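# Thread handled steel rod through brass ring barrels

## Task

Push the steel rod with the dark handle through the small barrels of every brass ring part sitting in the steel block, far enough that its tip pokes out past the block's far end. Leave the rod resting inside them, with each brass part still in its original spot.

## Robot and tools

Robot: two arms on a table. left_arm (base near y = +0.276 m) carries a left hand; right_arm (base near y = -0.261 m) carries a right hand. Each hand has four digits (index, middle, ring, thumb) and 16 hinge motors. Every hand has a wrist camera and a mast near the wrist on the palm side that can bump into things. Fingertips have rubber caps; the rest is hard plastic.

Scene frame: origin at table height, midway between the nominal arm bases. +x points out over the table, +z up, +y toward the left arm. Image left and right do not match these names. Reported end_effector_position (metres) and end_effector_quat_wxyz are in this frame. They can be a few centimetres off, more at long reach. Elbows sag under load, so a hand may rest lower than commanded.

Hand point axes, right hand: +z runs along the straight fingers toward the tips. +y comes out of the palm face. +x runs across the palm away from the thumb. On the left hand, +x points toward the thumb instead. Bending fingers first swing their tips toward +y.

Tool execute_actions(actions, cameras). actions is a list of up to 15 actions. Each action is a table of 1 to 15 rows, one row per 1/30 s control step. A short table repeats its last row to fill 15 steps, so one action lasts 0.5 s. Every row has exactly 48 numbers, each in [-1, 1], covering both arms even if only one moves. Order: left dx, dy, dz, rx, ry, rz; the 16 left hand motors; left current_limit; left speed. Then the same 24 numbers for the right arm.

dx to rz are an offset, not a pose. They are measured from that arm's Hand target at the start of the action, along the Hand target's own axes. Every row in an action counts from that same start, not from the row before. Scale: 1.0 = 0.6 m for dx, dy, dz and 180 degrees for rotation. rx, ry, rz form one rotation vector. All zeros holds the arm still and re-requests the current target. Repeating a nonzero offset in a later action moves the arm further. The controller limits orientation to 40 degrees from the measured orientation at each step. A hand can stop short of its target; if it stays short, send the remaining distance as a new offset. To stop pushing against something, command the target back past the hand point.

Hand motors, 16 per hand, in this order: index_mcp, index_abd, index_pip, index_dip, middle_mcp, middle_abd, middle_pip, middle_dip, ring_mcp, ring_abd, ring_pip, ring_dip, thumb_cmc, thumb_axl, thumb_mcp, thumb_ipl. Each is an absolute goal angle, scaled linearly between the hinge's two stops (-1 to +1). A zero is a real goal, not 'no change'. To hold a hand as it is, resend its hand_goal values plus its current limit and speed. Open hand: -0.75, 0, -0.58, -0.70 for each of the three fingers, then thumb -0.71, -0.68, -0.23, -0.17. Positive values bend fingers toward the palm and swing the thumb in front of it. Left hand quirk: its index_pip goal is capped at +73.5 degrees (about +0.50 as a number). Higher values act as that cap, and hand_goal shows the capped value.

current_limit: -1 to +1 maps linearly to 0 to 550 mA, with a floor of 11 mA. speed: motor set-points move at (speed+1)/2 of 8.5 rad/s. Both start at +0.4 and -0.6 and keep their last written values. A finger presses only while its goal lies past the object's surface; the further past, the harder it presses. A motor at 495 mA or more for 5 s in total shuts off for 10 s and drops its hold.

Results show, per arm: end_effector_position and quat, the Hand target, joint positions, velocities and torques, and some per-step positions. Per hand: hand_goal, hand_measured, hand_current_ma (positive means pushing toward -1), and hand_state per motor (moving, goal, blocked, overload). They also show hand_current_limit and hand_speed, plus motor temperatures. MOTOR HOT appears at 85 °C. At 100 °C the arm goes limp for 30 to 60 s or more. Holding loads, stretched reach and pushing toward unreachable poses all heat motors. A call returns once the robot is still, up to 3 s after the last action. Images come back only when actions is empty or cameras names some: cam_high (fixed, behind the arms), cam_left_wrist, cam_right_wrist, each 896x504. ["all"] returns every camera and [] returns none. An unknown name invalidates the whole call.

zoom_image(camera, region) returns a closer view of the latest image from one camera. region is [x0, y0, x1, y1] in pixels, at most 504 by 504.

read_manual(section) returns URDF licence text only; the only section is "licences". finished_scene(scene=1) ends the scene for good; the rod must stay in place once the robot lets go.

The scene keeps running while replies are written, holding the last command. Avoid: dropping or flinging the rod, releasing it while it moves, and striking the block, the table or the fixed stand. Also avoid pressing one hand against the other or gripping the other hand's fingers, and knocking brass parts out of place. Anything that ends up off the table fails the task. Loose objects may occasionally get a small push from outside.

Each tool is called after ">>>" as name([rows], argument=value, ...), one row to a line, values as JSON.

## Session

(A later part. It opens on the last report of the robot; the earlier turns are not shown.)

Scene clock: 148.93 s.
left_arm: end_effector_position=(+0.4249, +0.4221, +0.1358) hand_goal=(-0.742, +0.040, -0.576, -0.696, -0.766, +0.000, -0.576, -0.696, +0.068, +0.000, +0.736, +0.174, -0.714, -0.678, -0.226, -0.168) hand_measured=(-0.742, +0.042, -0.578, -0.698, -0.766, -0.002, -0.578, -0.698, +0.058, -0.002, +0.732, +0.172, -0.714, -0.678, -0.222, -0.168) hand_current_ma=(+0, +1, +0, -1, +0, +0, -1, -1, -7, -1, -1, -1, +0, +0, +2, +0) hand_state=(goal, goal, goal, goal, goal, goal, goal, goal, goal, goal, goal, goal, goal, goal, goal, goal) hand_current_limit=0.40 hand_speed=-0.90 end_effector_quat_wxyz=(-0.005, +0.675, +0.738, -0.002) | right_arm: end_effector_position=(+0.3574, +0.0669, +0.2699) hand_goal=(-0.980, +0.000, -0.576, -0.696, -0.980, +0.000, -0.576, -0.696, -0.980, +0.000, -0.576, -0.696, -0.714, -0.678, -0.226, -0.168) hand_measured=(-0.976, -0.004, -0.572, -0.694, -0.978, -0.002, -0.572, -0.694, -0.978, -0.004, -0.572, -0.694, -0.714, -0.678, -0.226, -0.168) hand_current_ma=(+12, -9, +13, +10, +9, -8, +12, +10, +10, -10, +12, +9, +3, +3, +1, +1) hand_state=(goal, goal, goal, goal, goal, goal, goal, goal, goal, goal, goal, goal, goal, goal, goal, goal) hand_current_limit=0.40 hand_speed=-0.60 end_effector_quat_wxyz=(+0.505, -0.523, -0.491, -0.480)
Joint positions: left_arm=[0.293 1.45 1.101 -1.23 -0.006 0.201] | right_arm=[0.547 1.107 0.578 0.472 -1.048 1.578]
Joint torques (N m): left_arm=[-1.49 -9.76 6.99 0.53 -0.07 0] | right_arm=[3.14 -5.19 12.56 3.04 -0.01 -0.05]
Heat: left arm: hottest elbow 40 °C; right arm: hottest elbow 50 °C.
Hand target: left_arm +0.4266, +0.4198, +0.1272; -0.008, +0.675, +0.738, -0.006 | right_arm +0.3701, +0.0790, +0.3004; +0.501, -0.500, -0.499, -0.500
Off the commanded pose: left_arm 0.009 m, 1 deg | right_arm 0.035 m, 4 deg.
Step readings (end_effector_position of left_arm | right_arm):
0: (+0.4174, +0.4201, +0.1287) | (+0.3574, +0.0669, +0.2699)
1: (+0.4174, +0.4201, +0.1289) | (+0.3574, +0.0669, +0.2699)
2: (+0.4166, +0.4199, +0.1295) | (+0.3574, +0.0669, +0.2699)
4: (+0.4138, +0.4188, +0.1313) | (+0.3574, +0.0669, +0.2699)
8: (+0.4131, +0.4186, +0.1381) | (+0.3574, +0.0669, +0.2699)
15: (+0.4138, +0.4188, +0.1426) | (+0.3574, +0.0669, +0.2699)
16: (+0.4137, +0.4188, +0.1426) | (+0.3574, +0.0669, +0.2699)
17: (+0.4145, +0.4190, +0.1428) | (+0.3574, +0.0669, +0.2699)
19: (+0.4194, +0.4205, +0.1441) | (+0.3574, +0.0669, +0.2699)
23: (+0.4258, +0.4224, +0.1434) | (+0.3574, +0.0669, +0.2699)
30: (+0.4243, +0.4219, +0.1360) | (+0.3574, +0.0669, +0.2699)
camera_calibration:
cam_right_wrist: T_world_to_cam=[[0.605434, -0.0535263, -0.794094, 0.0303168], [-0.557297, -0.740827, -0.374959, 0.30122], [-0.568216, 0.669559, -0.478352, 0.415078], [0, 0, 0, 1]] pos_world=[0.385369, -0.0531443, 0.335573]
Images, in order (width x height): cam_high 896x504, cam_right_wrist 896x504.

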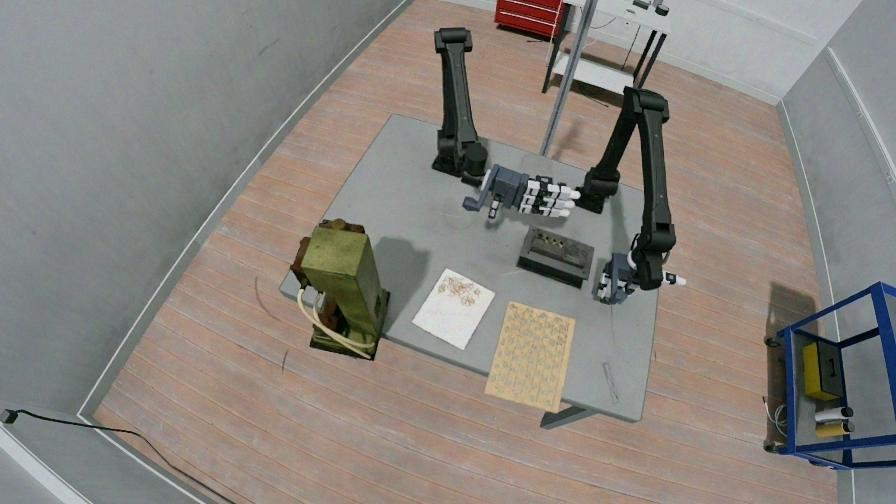

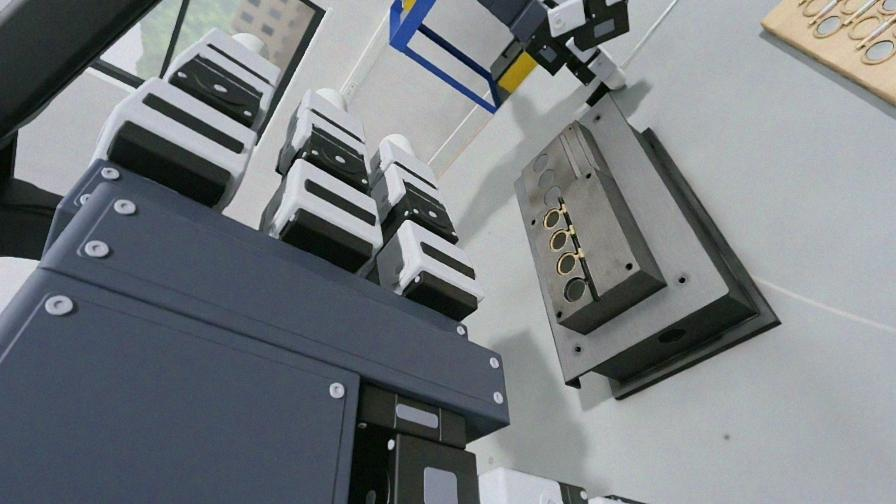

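>>> execute_actions([
  [[0,-0.0115,-0.05,0,0,0,-0.742,0.04,-0.576,-0.696,-0.766,0,-0.576,-0.696,0.068,0,0.737,0.174,-0.714,-0.678,-0.226,-0.168,0.4,-0.9,0,0,0,0,0,0,-0.98,0,-0.576,-0.696,-0.98,0,-0.576,-0.696,-0.98,0,-0.576,-0.696,-0.714,-0.678,-0.226,-0.168,0.4,-0.6]],
  [[0,0,0.0535,0,0,0,-0.742,0.04,-0.576,-0.696,-0.766,0,-0.576,-0.696,0.068,0,0.737,0.174,-0.714,-0.678,-0.226,-0.168,0.4,-0.9,0,0,0,0,0,0,-0.98,0,-0.576,-0.696,-0.98,0,-0.576,-0.696,-0.98,0,-0.576,-0.696,-0.714,-0.678,-0.226,-0.168,0.4,-0.6]],
], cameras=["cam_right_wrist"])

>>> zoom_image(camera="cam_right_wrist", region=[560, 20, 680, 120])

Scene clock: 151.33 s.
left_arm: end_effector_position=(+0.4185, +0.4202, +0.1340) hand_goal=(-0.742, +0.040, -0.576, -0.696, -0.766, +0.000, -0.576, -0.696, +0.068, +0.000, +0.736, +0.174, -0.714, -0.678, -0.226, -0.168) hand_measured=(-0.742, +0.042, -0.578, -0.698, -0.766, -0.002, -0.578, -0.698, +0.058, -0.002, +0.732, +0.172, -0.714, -0.678, -0.222, -0.168) hand_current_ma=(+0, +1, +0, -1, +0, +0, -1, -1, -7, -1, -1, -1, +0, +0, +2, +0) hand_state=(goal, goal, goal, goal, goal, goal, goal, goal, goal, goal, goal, goal, goal, goal, goal, goal) hand_current_limit=0.40 hand_speed=-0.90 end_effector_quat_wxyz=(-0.005, +0.675, +0.738, -0.001) | right_arm: end_effector_position=(+0.3574, +0.0669, +0.2699) hand_goal=(-0.980, +0.000, -0.576, -0.696, -0.980, +0.000, -0.576, -0.696, -0.980, +0.000, -0.576, -0.696, -0.714, -0.678, -0.226, -0.168) hand_measured=(-0.976, -0.004, -0.572, -0.694, -0.978, -0.002, -0.572, -0.694, -0.978, -0.004, -0.572, -0.694, -0.714, -0.678, -0.226, -0.168) hand_current_ma=(+12, -9, +13, +10, +9, -8, +12, +10, +10, -10, +12, +9, +3, +3, +1, +1) hand_state=(goal, goal, goal, goal, goal, goal, goal, goal, goal, goal, goal, goal, goal, goal, goal, goal) hand_current_limit=0.40 hand_speed=-0.60 end_effector_quat_wxyz=(+0.505, -0.523, -0.491, -0.480)
Joint positions: left_arm=[0.293 1.435 1.08 -1.223 -0.006 0.201] | right_arm=[0.547 1.107 0.578 0.472 -1.048 1.578]
Joint torques (N m): left_arm=[-1.14 -9.41 6.97 0.53 -0.09 0.03] | right_arm=[2.43 -5.83 12.48 2.91 -0.02 -0.12]
Heat: left arm: hottest elbow 40 °C; right arm: hottest elbow 50 °C.
Hand target: left_arm +0.4197, +0.4192, +0.1252; -0.008, +0.675, +0.738, -0.006 | right_arm +0.3701, +0.0790, +0.3004; +0.501, -0.500, -0.499, -0.500
Off the commanded pose: left_arm 0.009 m, 1 deg | right_arm 0.035 m, 4 deg.
Step readings (end_effector_position of left_arm | right_arm):
0: (+0.4249, +0.4221, +0.1358) | (+0.3574, +0.0669, +0.2699)
1: (+0.4249, +0.4221, +0.1358) | (+0.3574, +0.0669, +0.2699)
2: (+0.4243, +0.4219, +0.1357) | (+0.3574, +0.0669, +0.2699)
4: (+0.4202, +0.4207, +0.1346) | (+0.3574, +0.0669, +0.2699)
8: (+0.4128, +0.4185, +0.1355) | (+0.3574, +0.0669, +0.2699)
15: (+0.4097, +0.4176, +0.1401) | (+0.3574, +0.0669, +0.2699)
16: (+0.4097, +0.4176, +0.1401) | (+0.3574, +0.0669, +0.2699)
17: (+0.4103, +0.4177, +0.1403) | (+0.3574, +0.0669, +0.2699)
19: (+0.4146, +0.4190, +0.1413) | (+0.3574, +0.0669, +0.2699)
23: (+0.4193, +0.4204, +0.1399) | (+0.3574, +0.0669, +0.2699)
30: (+0.4180, +0.4200, +0.1340) | (+0.3574, +0.0669, +0.2699)
camera_calibration:
cam_right_wrist: T_world_to_cam=[[0.605434, -0.0535263, -0.794094, 0.0303168], [-0.557297, -0.740827, -0.374959, 0.30122], [-0.568216, 0.669559, -0.478352, 0.415078], [0, 0, 0, 1]] pos_world=[0.385369, -0.0531443, 0.335573]
Images, in order (width x height): cam_right_wrist 896x504.

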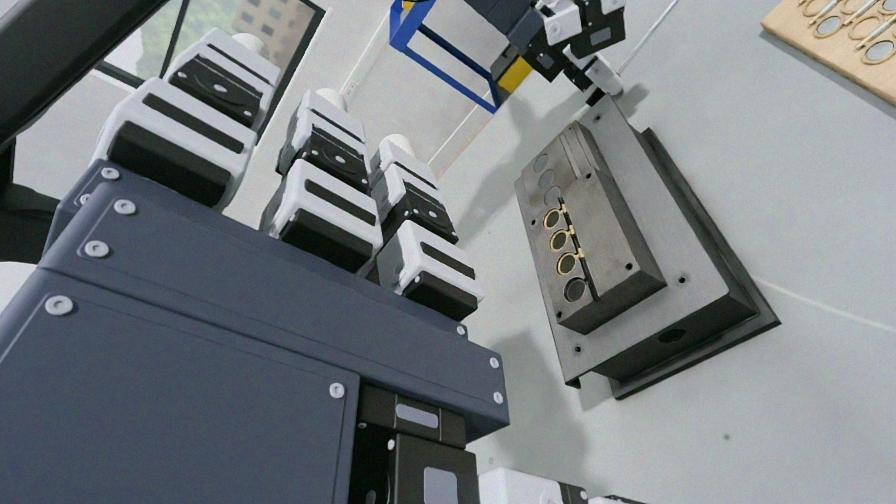

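Scaled by 4.200 from the camera's 896x504 image, which has a finer 1280x720 frame.

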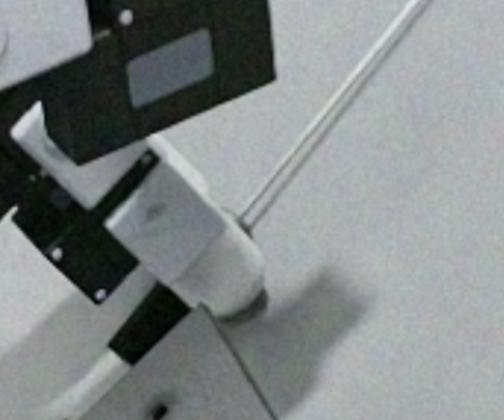

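>>> execute_actions([
  [[0,0,0.006,0,0,0,-0.742,0.04,-0.576,-0.696,-0.766,0,-0.576,-0.696,0.068,0,0.737,0.174,-0.714,-0.678,-0.226,-0.168,0.4,-0.95,0,0,0,0,0,0,-0.98,0,-0.576,-0.696,-0.98,0,-0.576,-0.696,-0.98,0,-0.576,-0.696,-0.714,-0.678,-0.226,-0.168,0.4,-0.6]],
  [[0,0,0,0,0,0,-0.742,0.1,-0.576,-0.696,-0.766,-0.06,-0.576,-0.696,0.068,0,0.737,0.174,-0.714,-0.678,-0.226,-0.168,0.7,-0.95,0,0,0,0,0,0,-0.98,0,-0.576,-0.696,-0.98,0,-0.576,-0.696,-0.98,0,-0.576,-0.696,-0.714,-0.678,-0.226,-0.168,0.4,-0.6]],
  [[0,0,0,0,0,0,-0.742,0.24,-0.576,-0.696,-0.766,-0.22,-0.576,-0.696,0.068,0,0.737,0.174,-0.714,-0.678,-0.226,-0.168,0.7,-0.95,0,0,0,0,0,0,-0.98,0,-0.576,-0.696,-0.98,0,-0.576,-0.696,-0.98,0,-0.576,-0.696,-0.714,-0.678,-0.226,-0.168,0.4,-0.6]],
], cameras=["cam_right_wrist", "cam_high"])

>>> zoom_image(camera="cam_right_wrist", region=[560, 20, 680, 120])

>>> zoom_image(camera="cam_high", region=[580, 240, 660, 370])

Scene clock: 153.87 s.
left_arm: end_effector_position=(+0.4188, +0.4203, +0.1311) hand_goal=(-0.742, +0.240, -0.576, -0.696, -0.766, -0.220, -0.576, -0.696, +0.068, +0.000, +0.736, +0.174, -0.714, -0.678, -0.226, -0.168) hand_measured=(-0.728, +0.112, -0.570, -0.694, -0.776, -0.066, -0.582, -0.698, +0.058, -0.002, +0.732, +0.172, -0.714, -0.678, -0.222, -0.168) hand_current_ma=(+12, -282, +4, +1, -7, +306, -3, -1, -7, -1, -1, -1, +0, +0, +2, +0) hand_state=(goal, moving, goal, goal, goal, moving, goal, goal, goal, goal, goal, goal, goal, goal, goal, goal) hand_current_limit=0.70 hand_speed=-0.95 end_effector_quat_wxyz=(-0.004, +0.675, +0.738, -0.001) | right_arm: end_effector_position=(+0.3574, +0.0669, +0.2699) hand_goal=(-0.980, +0.000, -0.576, -0.696, -0.980, +0.000, -0.576, -0.696, -0.980, +0.000, -0.576, -0.696, -0.714, -0.678, -0.226, -0.168) hand_measured=(-0.976, -0.004, -0.572, -0.694, -0.978, -0.002, -0.572, -0.694, -0.978, -0.004, -0.572, -0.694, -0.714, -0.678, -0.226, -0.168) hand_current_ma=(+12, -9, +13, +10, +9, -8, +12, +10, +10, -10, +12, +9, +3, +3, +1, +1) hand_state=(goal, goal, goal, goal, goal, goal, goal, goal, goal, goal, goal, goal, goal, goal, goal, goal) hand_current_limit=0.40 hand_speed=-0.60 end_effector_quat_wxyz=(+0.505, -0.523, -0.491, -0.480)
Joint positions: left_arm=[0.293 1.437 1.074 -1.213 -0.006 0.201] | right_arm=[0.547 1.107 0.578 0.472 -1.048 1.578]
Joint torques (N m): left_arm=[-0.97 -9.29 6.91 0.57 -0.11 0.04] | right_arm=[3.14 -5.83 12.37 2.82 -0.07 -0.1]
Heat: left arm: hottest elbow 40 °C; right arm: hottest elbow 51 °C.
Hand target: left_arm +0.4196, +0.4192, +0.1217; -0.008, +0.675, +0.738, -0.006 | right_arm +0.3701, +0.0790, +0.3004; +0.501, -0.500, -0.499, -0.500
Off the commanded pose: left_arm 0.010 m, 1 deg | right_arm 0.035 m, 4 deg.
Step readings (end_effector_position of left_arm | right_arm):
0: (+0.4185, +0.4202, +0.1340) | (+0.3574, +0.0669, +0.2699)
1: (+0.4185, +0.4202, +0.1340) | (+0.3574, +0.0669, +0.2699)
2: (+0.4187, +0.4203, +0.1341) | (+0.3574, +0.0669, +0.2699)
4: (+0.4192, +0.4204, +0.1339) | (+0.3574, +0.0669, +0.2699)
8: (+0.4189, +0.4203, +0.1325) | (+0.3574, +0.0669, +0.2699)
15: (+0.4187, +0.4202, +0.1311) | (+0.3574, +0.0669, +0.2699)
16: (+0.4187, +0.4202, +0.1311) | (+0.3574, +0.0669, +0.2699)
17: (+0.4187, +0.4202, +0.1311) | (+0.3574, +0.0669, +0.2699)
19: (+0.4188, +0.4203, +0.1311) | (+0.3574, +0.0669, +0.2699)
23: (+0.4188, +0.4203, +0.1311) | (+0.3574, +0.0669, +0.2699)
30: (+0.4188, +0.4203, +0.1311) | (+0.3574, +0.0669, +0.2699)
31: (+0.4188, +0.4203, +0.1311) | (+0.3574, +0.0669, +0.2699)
32: (+0.4188, +0.4203, +0.1311) | (+0.3574, +0.0669, +0.2699)
34: (+0.4188, +0.4203, +0.1311) | (+0.3574, +0.0669, +0.2699)
38: (+0.4188, +0.4203, +0.1311) | (+0.3574, +0.0669, +0.2699)
45: (+0.4188, +0.4203, +0.1311) | (+0.3574, +0.0669, +0.2699)
camera_calibration:
cam_right_wrist: T_world_to_cam=[[0.605434, -0.0535263, -0.794094, 0.0303168], [-0.557297, -0.740827, -0.374959, 0.30122], [-0.568216, 0.669559, -0.478352, 0.415078], [0, 0, 0, 1]] pos_world=[0.385369, -0.0531443, 0.335573]
Images, in order (width x height): cam_high 896x504, cam_right_wrist 896x504.

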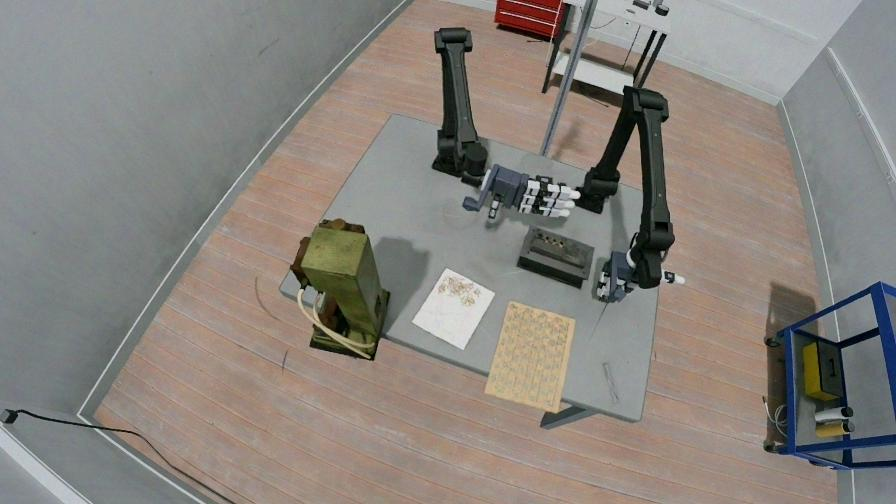

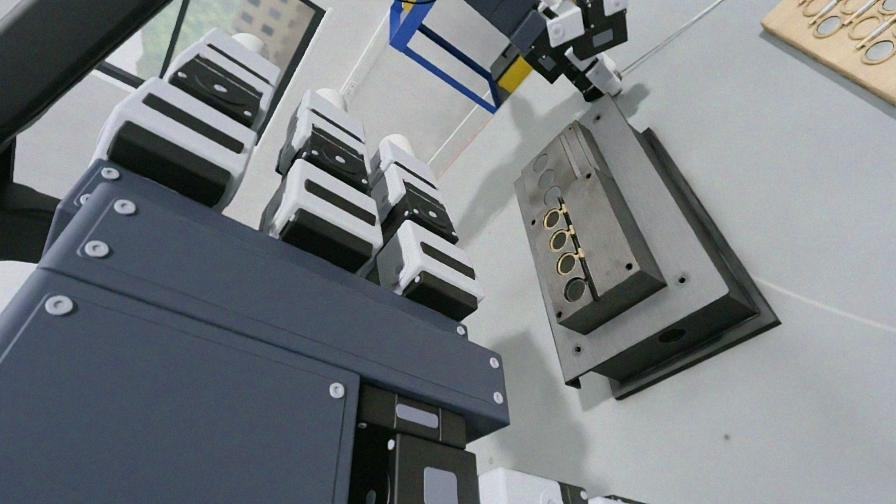

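Scaled by 4.200 from the camera's 896x504 image, which has a finer 1280x720 frame.

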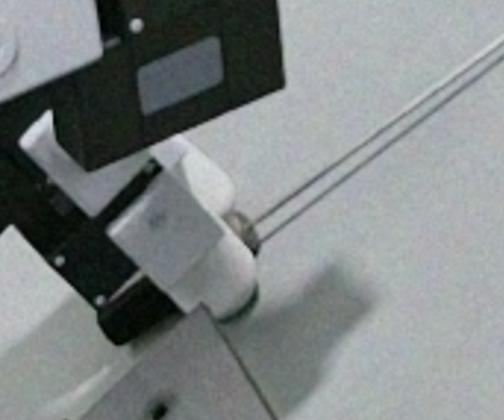

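Scaled by 3.877 from the camera's 896x504 image, which has a finer 1280x720 frame.

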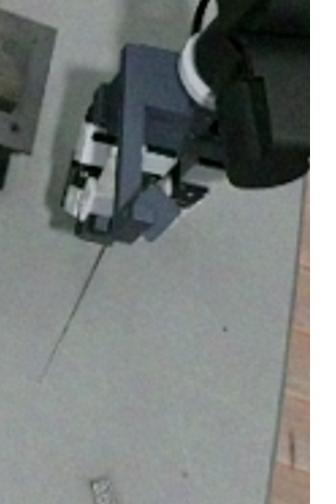

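>>> execute_actions([
  [[0,0,-0.1,0,0,0,-0.742,0.28,-0.576,-0.696,-0.766,-0.25,-0.576,-0.696,0.068,0,0.737,0.174,-0.714,-0.678,-0.226,-0.168,0.7,-0.95,0,0,0,0,0,0,-0.98,0,-0.576,-0.696,-0.98,0,-0.576,-0.696,-0.98,0,-0.576,-0.696,-0.714,-0.678,-0.226,-0.168,0.4,-0.6]],
  [[0,0,-0.05,0,0,0,-0.742,0.28,-0.576,-0.696,-0.766,-0.25,-0.576,-0.696,0.068,0,0.737,0.174,-0.714,-0.678,-0.226,-0.168,0.7,-0.95,0,0,0,0,0,0,-0.98,0,-0.576,-0.696,-0.98,0,-0.576,-0.696,-0.98,0,-0.576,-0.696,-0.714,-0.678,-0.226,-0.168,0.4,-0.6]],
], cameras=["cam_right_wrist", "cam_high"])

>>> zoom_image(camera="cam_right_wrist", region=[520, 0, 720, 120])

>>> zoom_image(camera="cam_high", region=[580, 220, 680, 370])

Scene clock: 156.70 s.
left_arm: end_effector_position=(+0.4095, +0.4175, +0.1917) hand_goal=(-0.742, +0.280, -0.576, -0.696, -0.766, -0.250, -0.576, -0.696, +0.068, +0.000, +0.736, +0.174, -0.714, -0.678, -0.226, -0.168) hand_measured=(-0.724, +0.114, -0.568, -0.692, -0.778, -0.074, -0.584, -0.700, +0.058, -0.002, +0.732, +0.172, -0.714, -0.678, -0.222, -0.168) hand_current_ma=(+17, -436, +5, +1, -10, +467, -5, -1, -7, -1, -1, -1, +0, +0, +2, +0) hand_state=(goal, blocked, goal, goal, goal, blocked, goal, goal, goal, goal, goal, goal, goal, goal, goal, goal) hand_current_limit=0.70 hand_speed=-0.95 end_effector_quat_wxyz=(-0.017, +0.675, +0.738, -0.022) | right_arm: end_effector_position=(+0.3574, +0.0669, +0.2699) hand_goal=(-0.980, +0.000, -0.576, -0.696, -0.980, +0.000, -0.576, -0.696, -0.980, +0.000, -0.576, -0.696, -0.714, -0.678, -0.226, -0.168) hand_measured=(-0.976, -0.004, -0.572, -0.694, -0.978, -0.002, -0.572, -0.694, -0.978, -0.004, -0.572, -0.694, -0.714, -0.678, -0.226, -0.168) hand_current_ma=(+12, -9, +13, +10, +9, -8, +12, +10, +10, -10, +12, +9, +3, +3, +1, +1) hand_state=(goal, goal, goal, goal, goal, goal, goal, goal, goal, goal, goal, goal, goal, goal, goal, goal) hand_current_limit=0.40 hand_speed=-0.60 end_effector_quat_wxyz=(+0.505, -0.523, -0.491, -0.480)
Joint positions: left_arm=[0.293 1.398 1.209 -1.438 -0.006 0.201] | right_arm=[0.547 1.107 0.578 0.472 -1.048 1.578]
Joint torques (N m): left_arm=[-1.73 -10.75 10.61 -0.05 -0.09 0] | right_arm=[2.61 -5.13 12.21 2.95 -0.05 -0.11]
Heat: left arm: hottest elbow 40 °C; right arm: hottest elbow 51 °C.
Hand target: left_arm +0.4214, +0.4190, +0.2116; -0.008, +0.675, +0.738, -0.006 | right_arm +0.3701, +0.0790, +0.3004; +0.501, -0.500, -0.499, -0.500
Off the commanded pose: left_arm 0.023 m, 2 deg | right_arm 0.035 m, 4 deg.
Step readings (end_effector_position of left_arm | right_arm):
0: (+0.4188, +0.4203, +0.1311) | (+0.3574, +0.0669, +0.2699)
1: (+0.4186, +0.4202, +0.1310) | (+0.3574, +0.0669, +0.2699)
2: (+0.4166, +0.4196, +0.1304) | (+0.3574, +0.0669, +0.2699)
4: (+0.4102, +0.4177, +0.1311) | (+0.3574, +0.0669, +0.2699)
8: (+0.4043, +0.4159, +0.1433) | (+0.3574, +0.0669, +0.2699)
15: (+0.4098, +0.4176, +0.1651) | (+0.3574, +0.0669, +0.2699)
16: (+0.4096, +0.4175, +0.1655) | (+0.3574, +0.0669, +0.2699)
17: (+0.4085, +0.4172, +0.1660) | (+0.3574, +0.0669, +0.2699)
19: (+0.4058, +0.4164, +0.1691) | (+0.3574, +0.0669, +0.2699)
23: (+0.4083, +0.4171, +0.1823) | (+0.3574, +0.0669, +0.2699)
30: (+0.4102, +0.4177, +0.1919) | (+0.3574, +0.0669, +0.2699)
camera_calibration:
cam_right_wrist: T_world_to_cam=[[0.605434, -0.0535263, -0.794094, 0.0303168], [-0.557297, -0.740827, -0.374959, 0.30122], [-0.568216, 0.669559, -0.478352, 0.415078], [0, 0, 0, 1]] pos_world=[0.385369, -0.0531443, 0.335573]
Images, in order (width x height): cam_high 896x504, cam_right_wrist 896x504.

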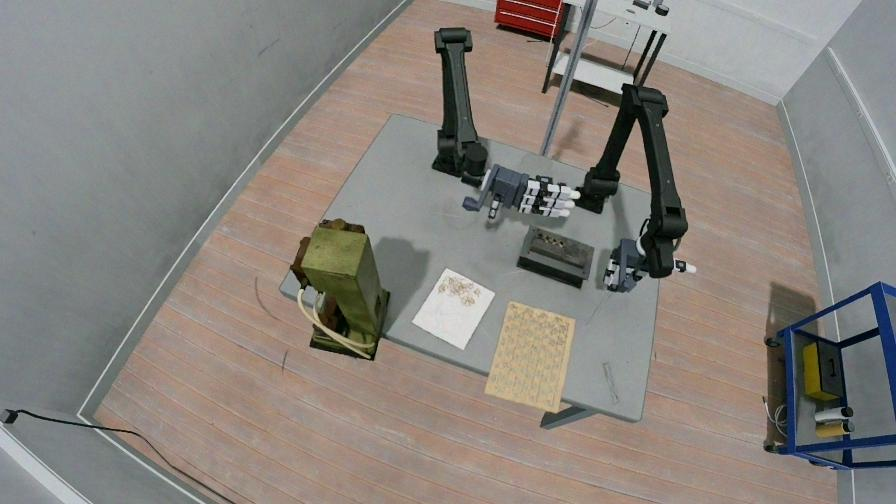

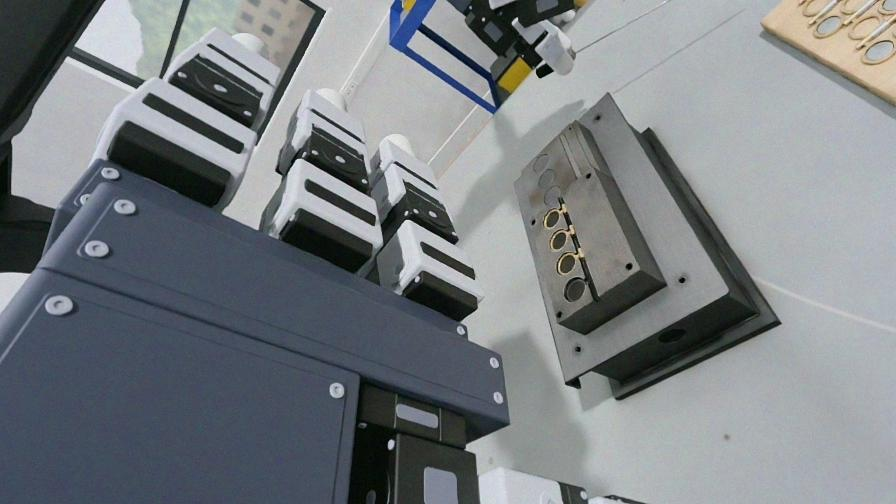

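Scaled by 2.520 from the camera's 896x504 image, which has a finer 1280x720 frame.

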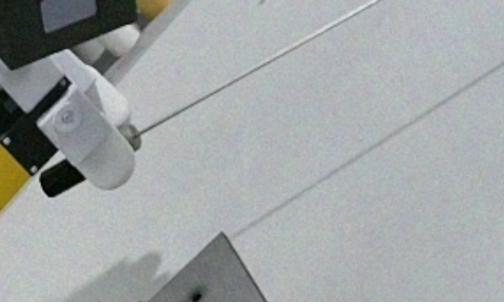

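Scaled by 3.360 from the camera's 896x504 image, which has a finer 1280x720 frame.

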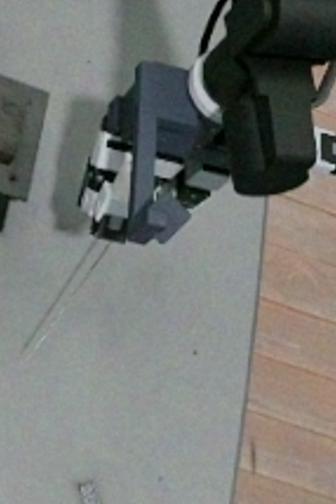

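>>> execute_actions([
  [[0,0,0.085,0,0,0,-0.742,0.28,-0.576,-0.696,-0.766,-0.25,-0.576,-0.696,0.068,0,0.737,0.174,-0.714,-0.678,-0.226,-0.168,0.7,-0.95,0,0,0,0,0,0,-0.98,0,-0.576,-0.696,-0.98,0,-0.576,-0.696,-0.98,0,-0.576,-0.696,-0.714,-0.678,-0.226,-0.168,0.4,-0.6]],
  [[0,0,0.063,0,0,0,-0.742,0.28,-0.576,-0.696,-0.766,-0.25,-0.576,-0.696,0.068,0,0.737,0.174,-0.714,-0.678,-0.226,-0.168,0.7,-0.95,0,0,0,0,0,0,-0.98,0,-0.576,-0.696,-0.98,0,-0.576,-0.696,-0.98,0,-0.576,-0.696,-0.714,-0.678,-0.226,-0.168,0.4,-0.6]],
  [[0,0,0,0,0,0,-0.754,0.04,-0.576,-0.696,-0.754,0,-0.576,-0.696,0.068,0,0.737,0.174,-0.714,-0.678,-0.226,-0.168,0.7,-0.9,0,0,0,0,0,0,-0.98,0,-0.576,-0.696,-0.98,0,-0.576,-0.696,-0.98,0,-0.576,-0.696,-0.714,-0.678,-0.226,-0.168,0.4,-0.6]],
], cameras=["cam_right_wrist", "cam_high"])

>>> zoom_image(camera="cam_right_wrist", region=[560, 20, 680, 120])

>>> zoom_image(camera="cam_high", region=[580, 240, 660, 370])

Scene clock: 160.43 s.
left_arm: end_effector_position=(+0.4159, +0.4203, +0.1287) hand_goal=(-0.754, +0.040, -0.576, -0.696, -0.754, +0.000, -0.576, -0.696, +0.068, +0.000, +0.736, +0.174, -0.714, -0.678, -0.226, -0.168) hand_measured=(-0.748, +0.044, -0.572, -0.694, -0.784, -0.044, -0.590, -0.702, +0.058, -0.002, +0.732, +0.172, -0.714, -0.678, -0.222, -0.168) hand_current_ma=(+3, +1, +1, +1, -38, -51, -10, -3, -7, -1, -1, -1, +0, +0, +2, +0) hand_state=(goal, goal, goal, goal, blocked, blocked, goal, goal, goal, goal, goal, goal, goal, goal, goal, goal) hand_current_limit=0.70 hand_speed=-0.90 end_effector_quat_wxyz=(-0.009, +0.675, +0.738, -0.005) | right_arm: end_effector_position=(+0.3574, +0.0669, +0.2699) hand_goal=(-0.980, +0.000, -0.576, -0.696, -0.980, +0.000, -0.576, -0.696, -0.980, +0.000, -0.576, -0.696, -0.714, -0.678, -0.226, -0.168) hand_measured=(-0.976, -0.004, -0.572, -0.694, -0.978, -0.002, -0.572, -0.694, -0.978, -0.004, -0.572, -0.694, -0.714, -0.678, -0.226, -0.168) hand_current_ma=(+12, -9, +13, +10, +9, -8, +12, +10, +10, -10, +12, +9, +3, +3, +1, +1) hand_state=(goal, goal, goal, goal, goal, goal, goal, goal, goal, goal, goal, goal, goal, goal, goal, goal) hand_current_limit=0.40 hand_speed=-0.60 end_effector_quat_wxyz=(+0.505, -0.523, -0.491, -0.480)
Joint positions: left_arm=[0.293 1.439 1.072 -1.221 -0.011 0.201] | right_arm=[0.547 1.107 0.578 0.472 -1.048 1.578]
Joint torques (N m): left_arm=[-1.38 -9.58 7.12 0.76 0.13 0.05] | right_arm=[3.14 -4.72 12.46 2.97 -0.01 -0.07]
Heat: left arm: hottest elbow 40 °C; right arm: hottest elbow 51 °C.
Hand target: left_arm +0.4196, +0.4192, +0.1229; -0.008, +0.675, +0.738, -0.006 | right_arm +0.3701, +0.0790, +0.3004; +0.501, -0.500, -0.499, -0.500
Off the commanded pose: left_arm 0.007 m, 0 deg | right_arm 0.035 m, 4 deg.
Step readings (end_effector_position of left_arm | right_arm):
0: (+0.4095, +0.4175, +0.1917) | (+0.3574, +0.0669, +0.2699)
1: (+0.4096, +0.4175, +0.1918) | (+0.3574, +0.0669, +0.2699)
2: (+0.4110, +0.4179, +0.1920) | (+0.3574, +0.0669, +0.2699)
4: (+0.4167, +0.4197, +0.1906) | (+0.3574, +0.0669, +0.2699)
8: (+0.4175, +0.4199, +0.1777) | (+0.3574, +0.0669, +0.2699)
15: (+0.4170, +0.4198, +0.1665) | (+0.3574, +0.0669, +0.2699)
16: (+0.4173, +0.4198, +0.1663) | (+0.3574, +0.0669, +0.2699)
17: (+0.4184, +0.4202, +0.1653) | (+0.3574, +0.0669, +0.2699)
19: (+0.4201, +0.4207, +0.1590) | (+0.3574, +0.0669, +0.2699)
23: (+0.4156, +0.4193, +0.1379) | (+0.3574, +0.0669, +0.2699)
30: (+0.4160, +0.4194, +0.1286) | (+0.3574, +0.0669, +0.2699)
31: (+0.4160, +0.4194, +0.1286) | (+0.3574, +0.0669, +0.2699)
32: (+0.4161, +0.4195, +0.1287) | (+0.3574, +0.0669, +0.2699)
34: (+0.4161, +0.4195, +0.1287) | (+0.3574, +0.0669, +0.2699)
38: (+0.4161, +0.4195, +0.1287) | (+0.3574, +0.0669, +0.2699)
45: (+0.4161, +0.4195, +0.1287) | (+0.3574, +0.0669, +0.2699)
camera_calibration:
cam_right_wrist: T_world_to_cam=[[0.605434, -0.0535263, -0.794094, 0.0303168], [-0.557297, -0.740827, -0.374959, 0.30122], [-0.568216, 0.669559, -0.478352, 0.415078], [0, 0, 0, 1]] pos_world=[0.385369, -0.0531443, 0.335573]
Images, in order (width x height): cam_high 896x504, cam_right_wrist 896x504.

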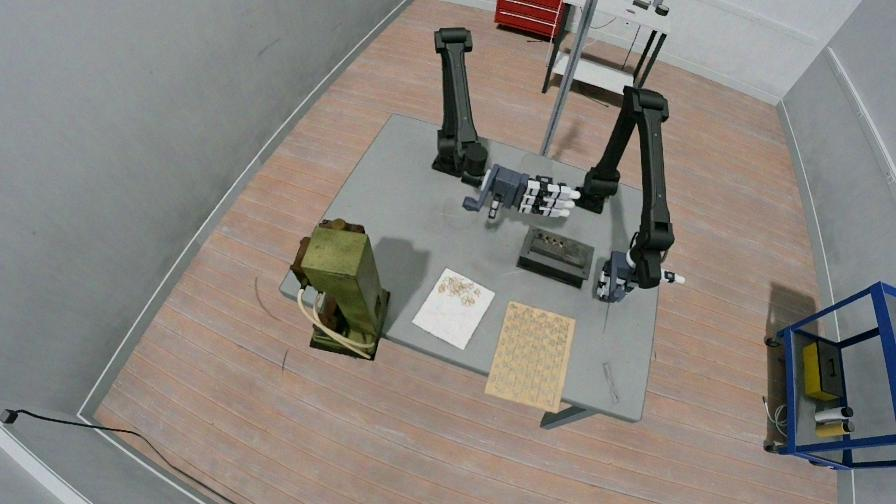

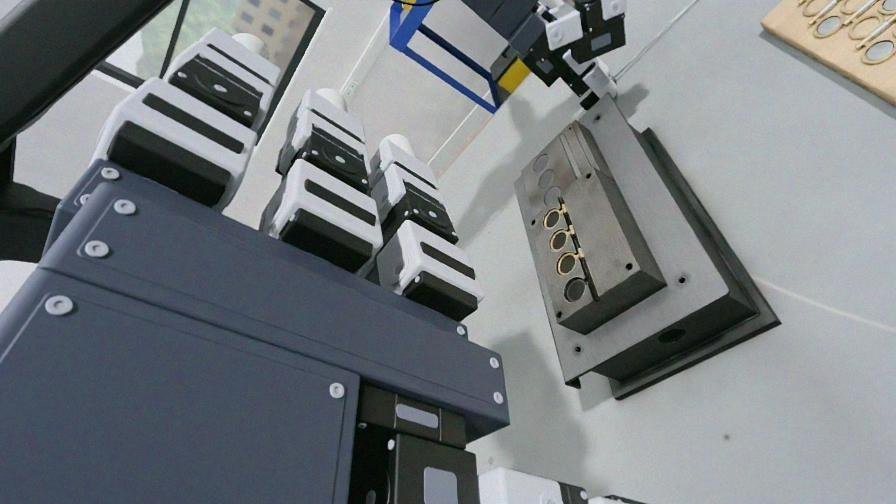

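Scaled by 4.200 from the camera's 896x504 image, which has a finer 1280x720 frame.

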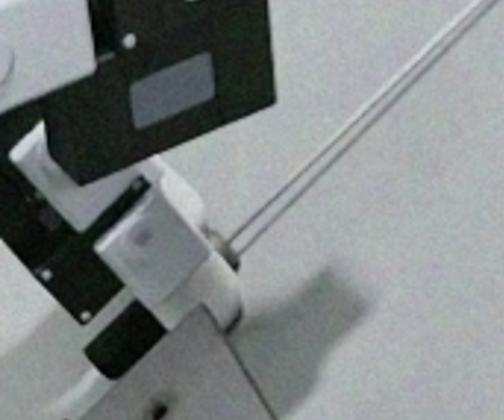

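Scaled by 3.877 from the camera's 896x504 image, which has a finer 1280x720 frame.

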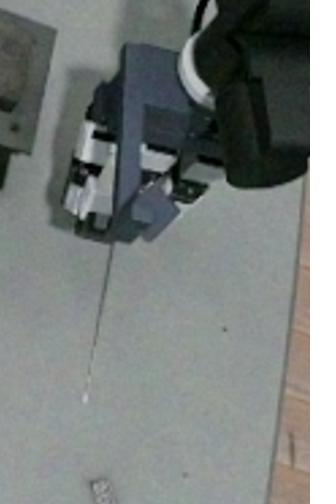

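>>> execute_actions([
  [[0,0.0075,-0.055,0,0,0,-0.754,0.04,-0.576,-0.696,-0.754,0,-0.576,-0.696,0.068,0,0.737,0.174,-0.714,-0.678,-0.226,-0.168,0.7,-0.9,0,0,0,0,0,0,-0.98,0,-0.576,-0.696,-0.98,0,-0.576,-0.696,-0.98,0,-0.576,-0.696,-0.714,-0.678,-0.226,-0.168,0.4,-0.6]],
  [[0,0,0.0515,0,0,0,-0.754,0.04,-0.576,-0.696,-0.754,0,-0.576,-0.696,0.068,0,0.737,0.174,-0.714,-0.678,-0.226,-0.168,0.7,-0.9,0,0,0,0,0,0,-0.98,0,-0.576,-0.696,-0.98,0,-0.576,-0.696,-0.98,0,-0.576,-0.696,-0.714,-0.678,-0.226,-0.168,0.4,-0.6]],
], cameras=["cam_right_wrist"])

>>> zoom_image(camera="cam_right_wrist", region=[560, 20, 680, 120])

Scene clock: 162.30 s.
left_arm: end_effector_position=(+0.4226, +0.4218, +0.1338) hand_goal=(-0.754, +0.040, -0.576, -0.696, -0.754, +0.000, -0.576, -0.696, +0.068, +0.000, +0.736, +0.174, -0.714, -0.678, -0.226, -0.168) hand_measured=(-0.750, +0.042, -0.574, -0.694, -0.754, -0.004, -0.578, -0.698, +0.058, -0.002, +0.732, +0.172, -0.714, -0.678, -0.222, -0.168) hand_current_ma=(+2, +1, +1, +1, +0, -1, -1, -1, -7, -1, -1, -1, +0, +0, +2, +0) hand_state=(goal, goal, goal, goal, goal, goal, goal, goal, goal, goal, goal, goal, goal, goal, goal, goal) hand_current_limit=0.70 hand_speed=-0.90 end_effector_quat_wxyz=(-0.006, +0.675, +0.738, -0.001) | right_arm: end_effector_position=(+0.3574, +0.0669, +0.2699) hand_goal=(-0.980, +0.000, -0.576, -0.696, -0.980, +0.000, -0.576, -0.696, -0.980, +0.000, -0.576, -0.696, -0.714, -0.678, -0.226, -0.168) hand_measured=(-0.976, -0.004, -0.572, -0.694, -0.978, -0.002, -0.572, -0.694, -0.978, -0.004, -0.572, -0.694, -0.714, -0.678, -0.226, -0.168) hand_current_ma=(+12, -9, +13, +10, +9, -8, +12, +10, +10, -10, +12, +9, +3, +3, +1, +1) hand_state=(goal, goal, goal, goal, goal, goal, goal, goal, goal, goal, goal, goal, goal, goal, goal, goal) hand_current_limit=0.40 hand_speed=-0.60 end_effector_quat_wxyz=(+0.505, -0.523, -0.491, -0.480)
Joint positions: left_arm=[0.293 1.446 1.091 -1.223 -0.009 0.201] | right_arm=[0.547 1.107 0.578 0.472 -1.048 1.578]
Joint torques (N m): left_arm=[-1.44 -9.64 6.95 0.4 0 0.01] | right_arm=[2.96 -5.19 12.66 2.8 -0.01 -0.05]
Motor temperatures (°C): left_arm=[30 34 40 24 29 25] | right_arm=[31 25 52 26 23 28]
Heat: left arm: hottest elbow 40 °C; right arm: hottest elbow 52 °C.
Hand target: left_arm +0.4242, +0.4196, +0.1249; -0.008, +0.675, +0.738, -0.006 | right_arm +0.3701, +0.0790, +0.3004; +0.501, -0.500, -0.499, -0.500
Off the commanded pose: left_arm 0.009 m, 1 deg | right_arm 0.035 m, 4 deg.
Step readings (end_effector_position of left_arm | right_arm):
0: (+0.4159, +0.4203, +0.1287) | (+0.3574, +0.0669, +0.2699)
1: (+0.4159, +0.4203, +0.1287) | (+0.3574, +0.0669, +0.2699)
2: (+0.4153, +0.4201, +0.1285) | (+0.3574, +0.0669, +0.2699)
4: (+0.4123, +0.4192, +0.1286) | (+0.3574, +0.0669, +0.2699)
8: (+0.4085, +0.4176, +0.1307) | (+0.3574, +0.0669, +0.2699)
15: (+0.4110, +0.4184, +0.1365) | (+0.3574, +0.0669, +0.2699)
16: (+0.4110, +0.4184, +0.1365) | (+0.3574, +0.0669, +0.2699)
17: (+0.4115, +0.4185, +0.1367) | (+0.3574, +0.0669, +0.2699)
19: (+0.4156, +0.4197, +0.1380) | (+0.3574, +0.0669, +0.2699)
23: (+0.4229, +0.4219, +0.1398) | (+0.3574, +0.0669, +0.2699)
30: (+0.4224, +0.4218, +0.1344) | (+0.3574, +0.0669, +0.2699)
camera_calibration:
cam_right_wrist: T_world_to_cam=[[0.605434, -0.0535263, -0.794094, 0.0303168], [-0.557297, -0.740827, -0.374959, 0.30122], [-0.568216, 0.669559, -0.478352, 0.415078], [0, 0, 0, 1]] pos_world=[0.385369, -0.0531443, 0.335573]
Images, in order (width x height): cam_right_wrist 896x504.

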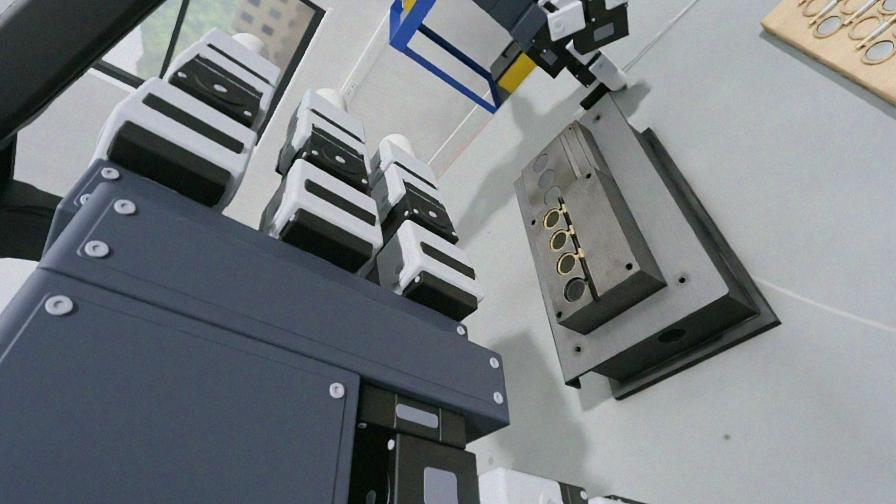

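Scaled by 4.200 from the camera's 896x504 image, which has a finer 1280x720 frame.

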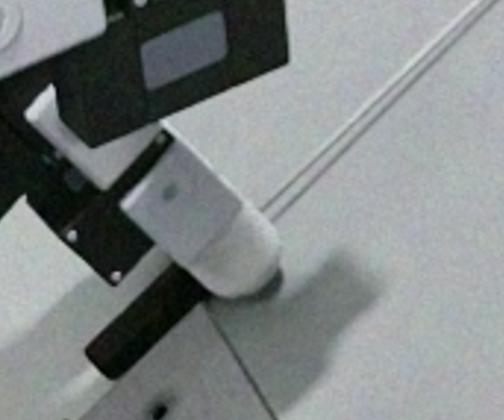

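>>> execute_actions([
  [[0,0,0.005,0,0,0,-0.754,0.04,-0.576,-0.696,-0.754,0,-0.576,-0.696,0.068,0,0.737,0.174,-0.714,-0.678,-0.226,-0.168,0.7,-0.95,0,0,0,0,0,0,-0.98,0,-0.576,-0.696,-0.98,0,-0.576,-0.696,-0.98,0,-0.576,-0.696,-0.714,-0.678,-0.226,-0.168,0.4,-0.6]],
  [[0,0,0,0,0,0,-0.754,0.1,-0.576,-0.696,-0.754,-0.06,-0.576,-0.696,0.068,0,0.737,0.174,-0.714,-0.678,-0.226,-0.168,0.7,-0.95,0,0,0,0,0,0,-0.98,0,-0.576,-0.696,-0.98,0,-0.576,-0.696,-0.98,0,-0.576,-0.696,-0.714,-0.678,-0.226,-0.168,0.4,-0.6]],
  [[0,0,0,0,0,0,-0.754,0.24,-0.576,-0.696,-0.754,-0.22,-0.576,-0.696,0.068,0,0.737,0.174,-0.714,-0.678,-0.226,-0.168,0.7,-0.95,0,0,0,0,0,0,-0.98,0,-0.576,-0.696,-0.98,0,-0.576,-0.696,-0.98,0,-0.576,-0.696,-0.714,-0.678,-0.226,-0.168,0.4,-0.6]],
], cameras=["cam_right_wrist", "cam_high"])

>>> zoom_image(camera="cam_right_wrist", region=[560, 20, 680, 120])

>>> zoom_image(camera="cam_high", region=[580, 240, 660, 370])

Scene clock: 165.47 s.
left_arm: end_effector_position=(+0.4229, +0.4219, +0.1316) hand_goal=(-0.754, +0.240, -0.576, -0.696, -0.754, -0.220, -0.576, -0.696, +0.068, +0.000, +0.736, +0.174, -0.714, -0.678, -0.226, -0.168) hand_measured=(-0.750, +0.110, -0.574, -0.694, -0.754, -0.064, -0.578, -0.698, +0.058, -0.002, +0.732, +0.172, -0.714, -0.678, -0.222, -0.168) hand_current_ma=(+2, -287, +1, +1, +0, +312, -1, -1, -7, -1, -1, -1, +0, +0, +2, +0) hand_state=(goal, moving, goal, goal, goal, moving, goal, goal, goal, goal, goal, goal, goal, goal, goal, goal) hand_current_limit=0.70 hand_speed=-0.95 end_effector_quat_wxyz=(-0.005, +0.675, +0.738, +0.000) | right_arm: end_effector_position=(+0.3574, +0.0669, +0.2699) hand_goal=(-0.980, +0.000, -0.576, -0.696, -0.980, +0.000, -0.576, -0.696, -0.980, +0.000, -0.576, -0.696, -0.714, -0.678, -0.226, -0.168) hand_measured=(-0.976, -0.004, -0.572, -0.694, -0.978, -0.002, -0.572, -0.694, -0.978, -0.004, -0.572, -0.694, -0.714, -0.678, -0.226, -0.168) hand_current_ma=(+12, -9, +13, +10, +9, -8, +12, +10, +10, -10, +12, +9, +3, +3, +1, +1) hand_state=(goal, goal, goal, goal, goal, goal, goal, goal, goal, goal, goal, goal, goal, goal, goal, goal) hand_current_limit=0.40 hand_speed=-0.60 end_effector_quat_wxyz=(+0.505, -0.523, -0.491, -0.480)
Joint positions: left_arm=[0.293 1.448 1.087 -1.214 -0.009 0.201] | right_arm=[0.547 1.107 0.578 0.472 -1.048 1.578]
Joint torques (N m): left_arm=[-1.44 -9.41 6.83 0.5 0 -0.01] | right_arm=[3.02 -5.3 12.62 2.89 0.02 -0.14]
Heat: left arm: hottest elbow 40 °C; right arm: hottest elbow 52 °C.
Hand target: left_arm +0.4241, +0.4196, +0.1219; -0.008, +0.675, +0.738, -0.006 | right_arm +0.3701, +0.0790, +0.3004; +0.501, -0.500, -0.499, -0.500
Off the commanded pose: left_arm 0.010 m, 1 deg | right_arm 0.035 m, 4 deg.
Step readings (end_effector_position of left_arm | right_arm):
0: (+0.4226, +0.4218, +0.1338) | (+0.3574, +0.0669, +0.2699)
1: (+0.4226, +0.4218, +0.1338) | (+0.3574, +0.0669, +0.2699)
2: (+0.4228, +0.4219, +0.1339) | (+0.3574, +0.0669, +0.2699)
4: (+0.4233, +0.4220, +0.1338) | (+0.3574, +0.0669, +0.2699)
8: (+0.4231, +0.4220, +0.1328) | (+0.3574, +0.0669, +0.2699)
15: (+0.4229, +0.4219, +0.1316) | (+0.3574, +0.0669, +0.2699)
16: (+0.4229, +0.4219, +0.1316) | (+0.3574, +0.0669, +0.2699)
17: (+0.4229, +0.4219, +0.1316) | (+0.3574, +0.0669, +0.2699)
19: (+0.4229, +0.4219, +0.1316) | (+0.3574, +0.0669, +0.2699)
23: (+0.4229, +0.4219, +0.1316) | (+0.3574, +0.0669, +0.2699)
30: (+0.4229, +0.4219, +0.1316) | (+0.3574, +0.0669, +0.2699)
31: (+0.4229, +0.4219, +0.1316) | (+0.3574, +0.0669, +0.2699)
32: (+0.4229, +0.4219, +0.1316) | (+0.3574, +0.0669, +0.2699)
34: (+0.4229, +0.4219, +0.1316) | (+0.3574, +0.0669, +0.2699)
38: (+0.4229, +0.4219, +0.1316) | (+0.3574, +0.0669, +0.2699)
45: (+0.4229, +0.4219, +0.1316) | (+0.3574, +0.0669, +0.2699)
camera_calibration:
cam_right_wrist: T_world_to_cam=[[0.605434, -0.0535263, -0.794094, 0.0303168], [-0.557297, -0.740827, -0.374959, 0.30122], [-0.568216, 0.669559, -0.478352, 0.415078], [0, 0, 0, 1]] pos_world=[0.385369, -0.0531443, 0.335573]
Images, in order (width x height): cam_high 896x504, cam_right_wrist 896x504.

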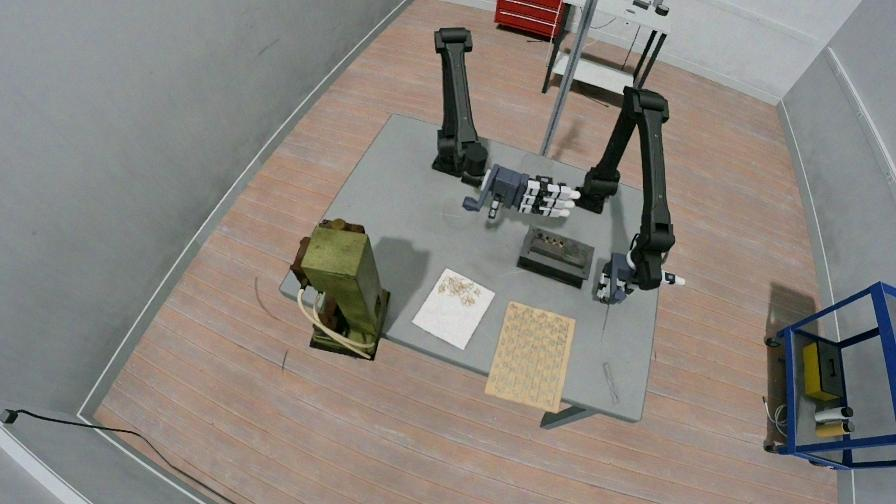

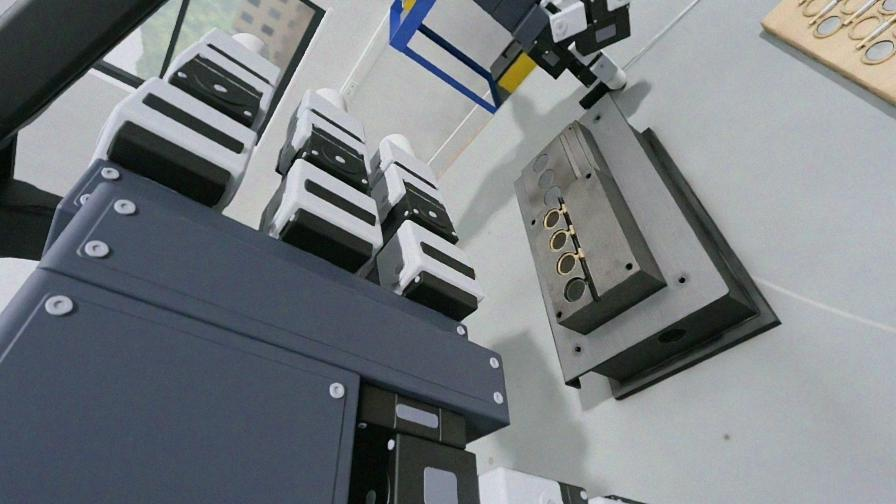

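Scaled by 4.200 from the camera's 896x504 image, which has a finer 1280x720 frame.

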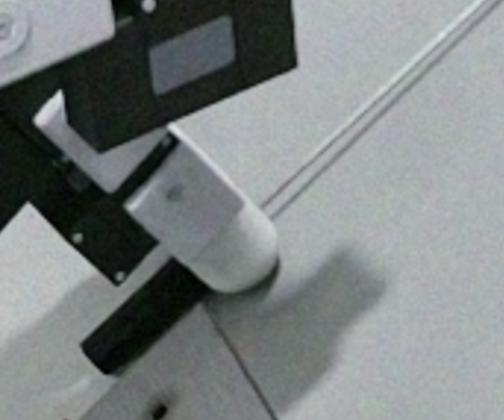

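Scaled by 3.877 from the camera's 896x504 image, which has a finer 1280x720 frame.

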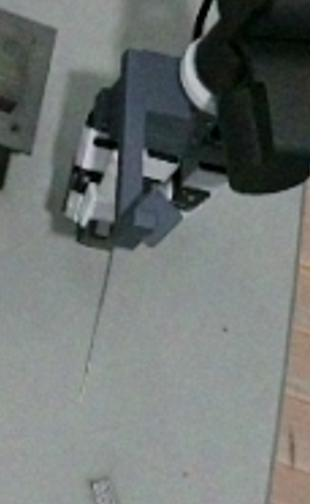

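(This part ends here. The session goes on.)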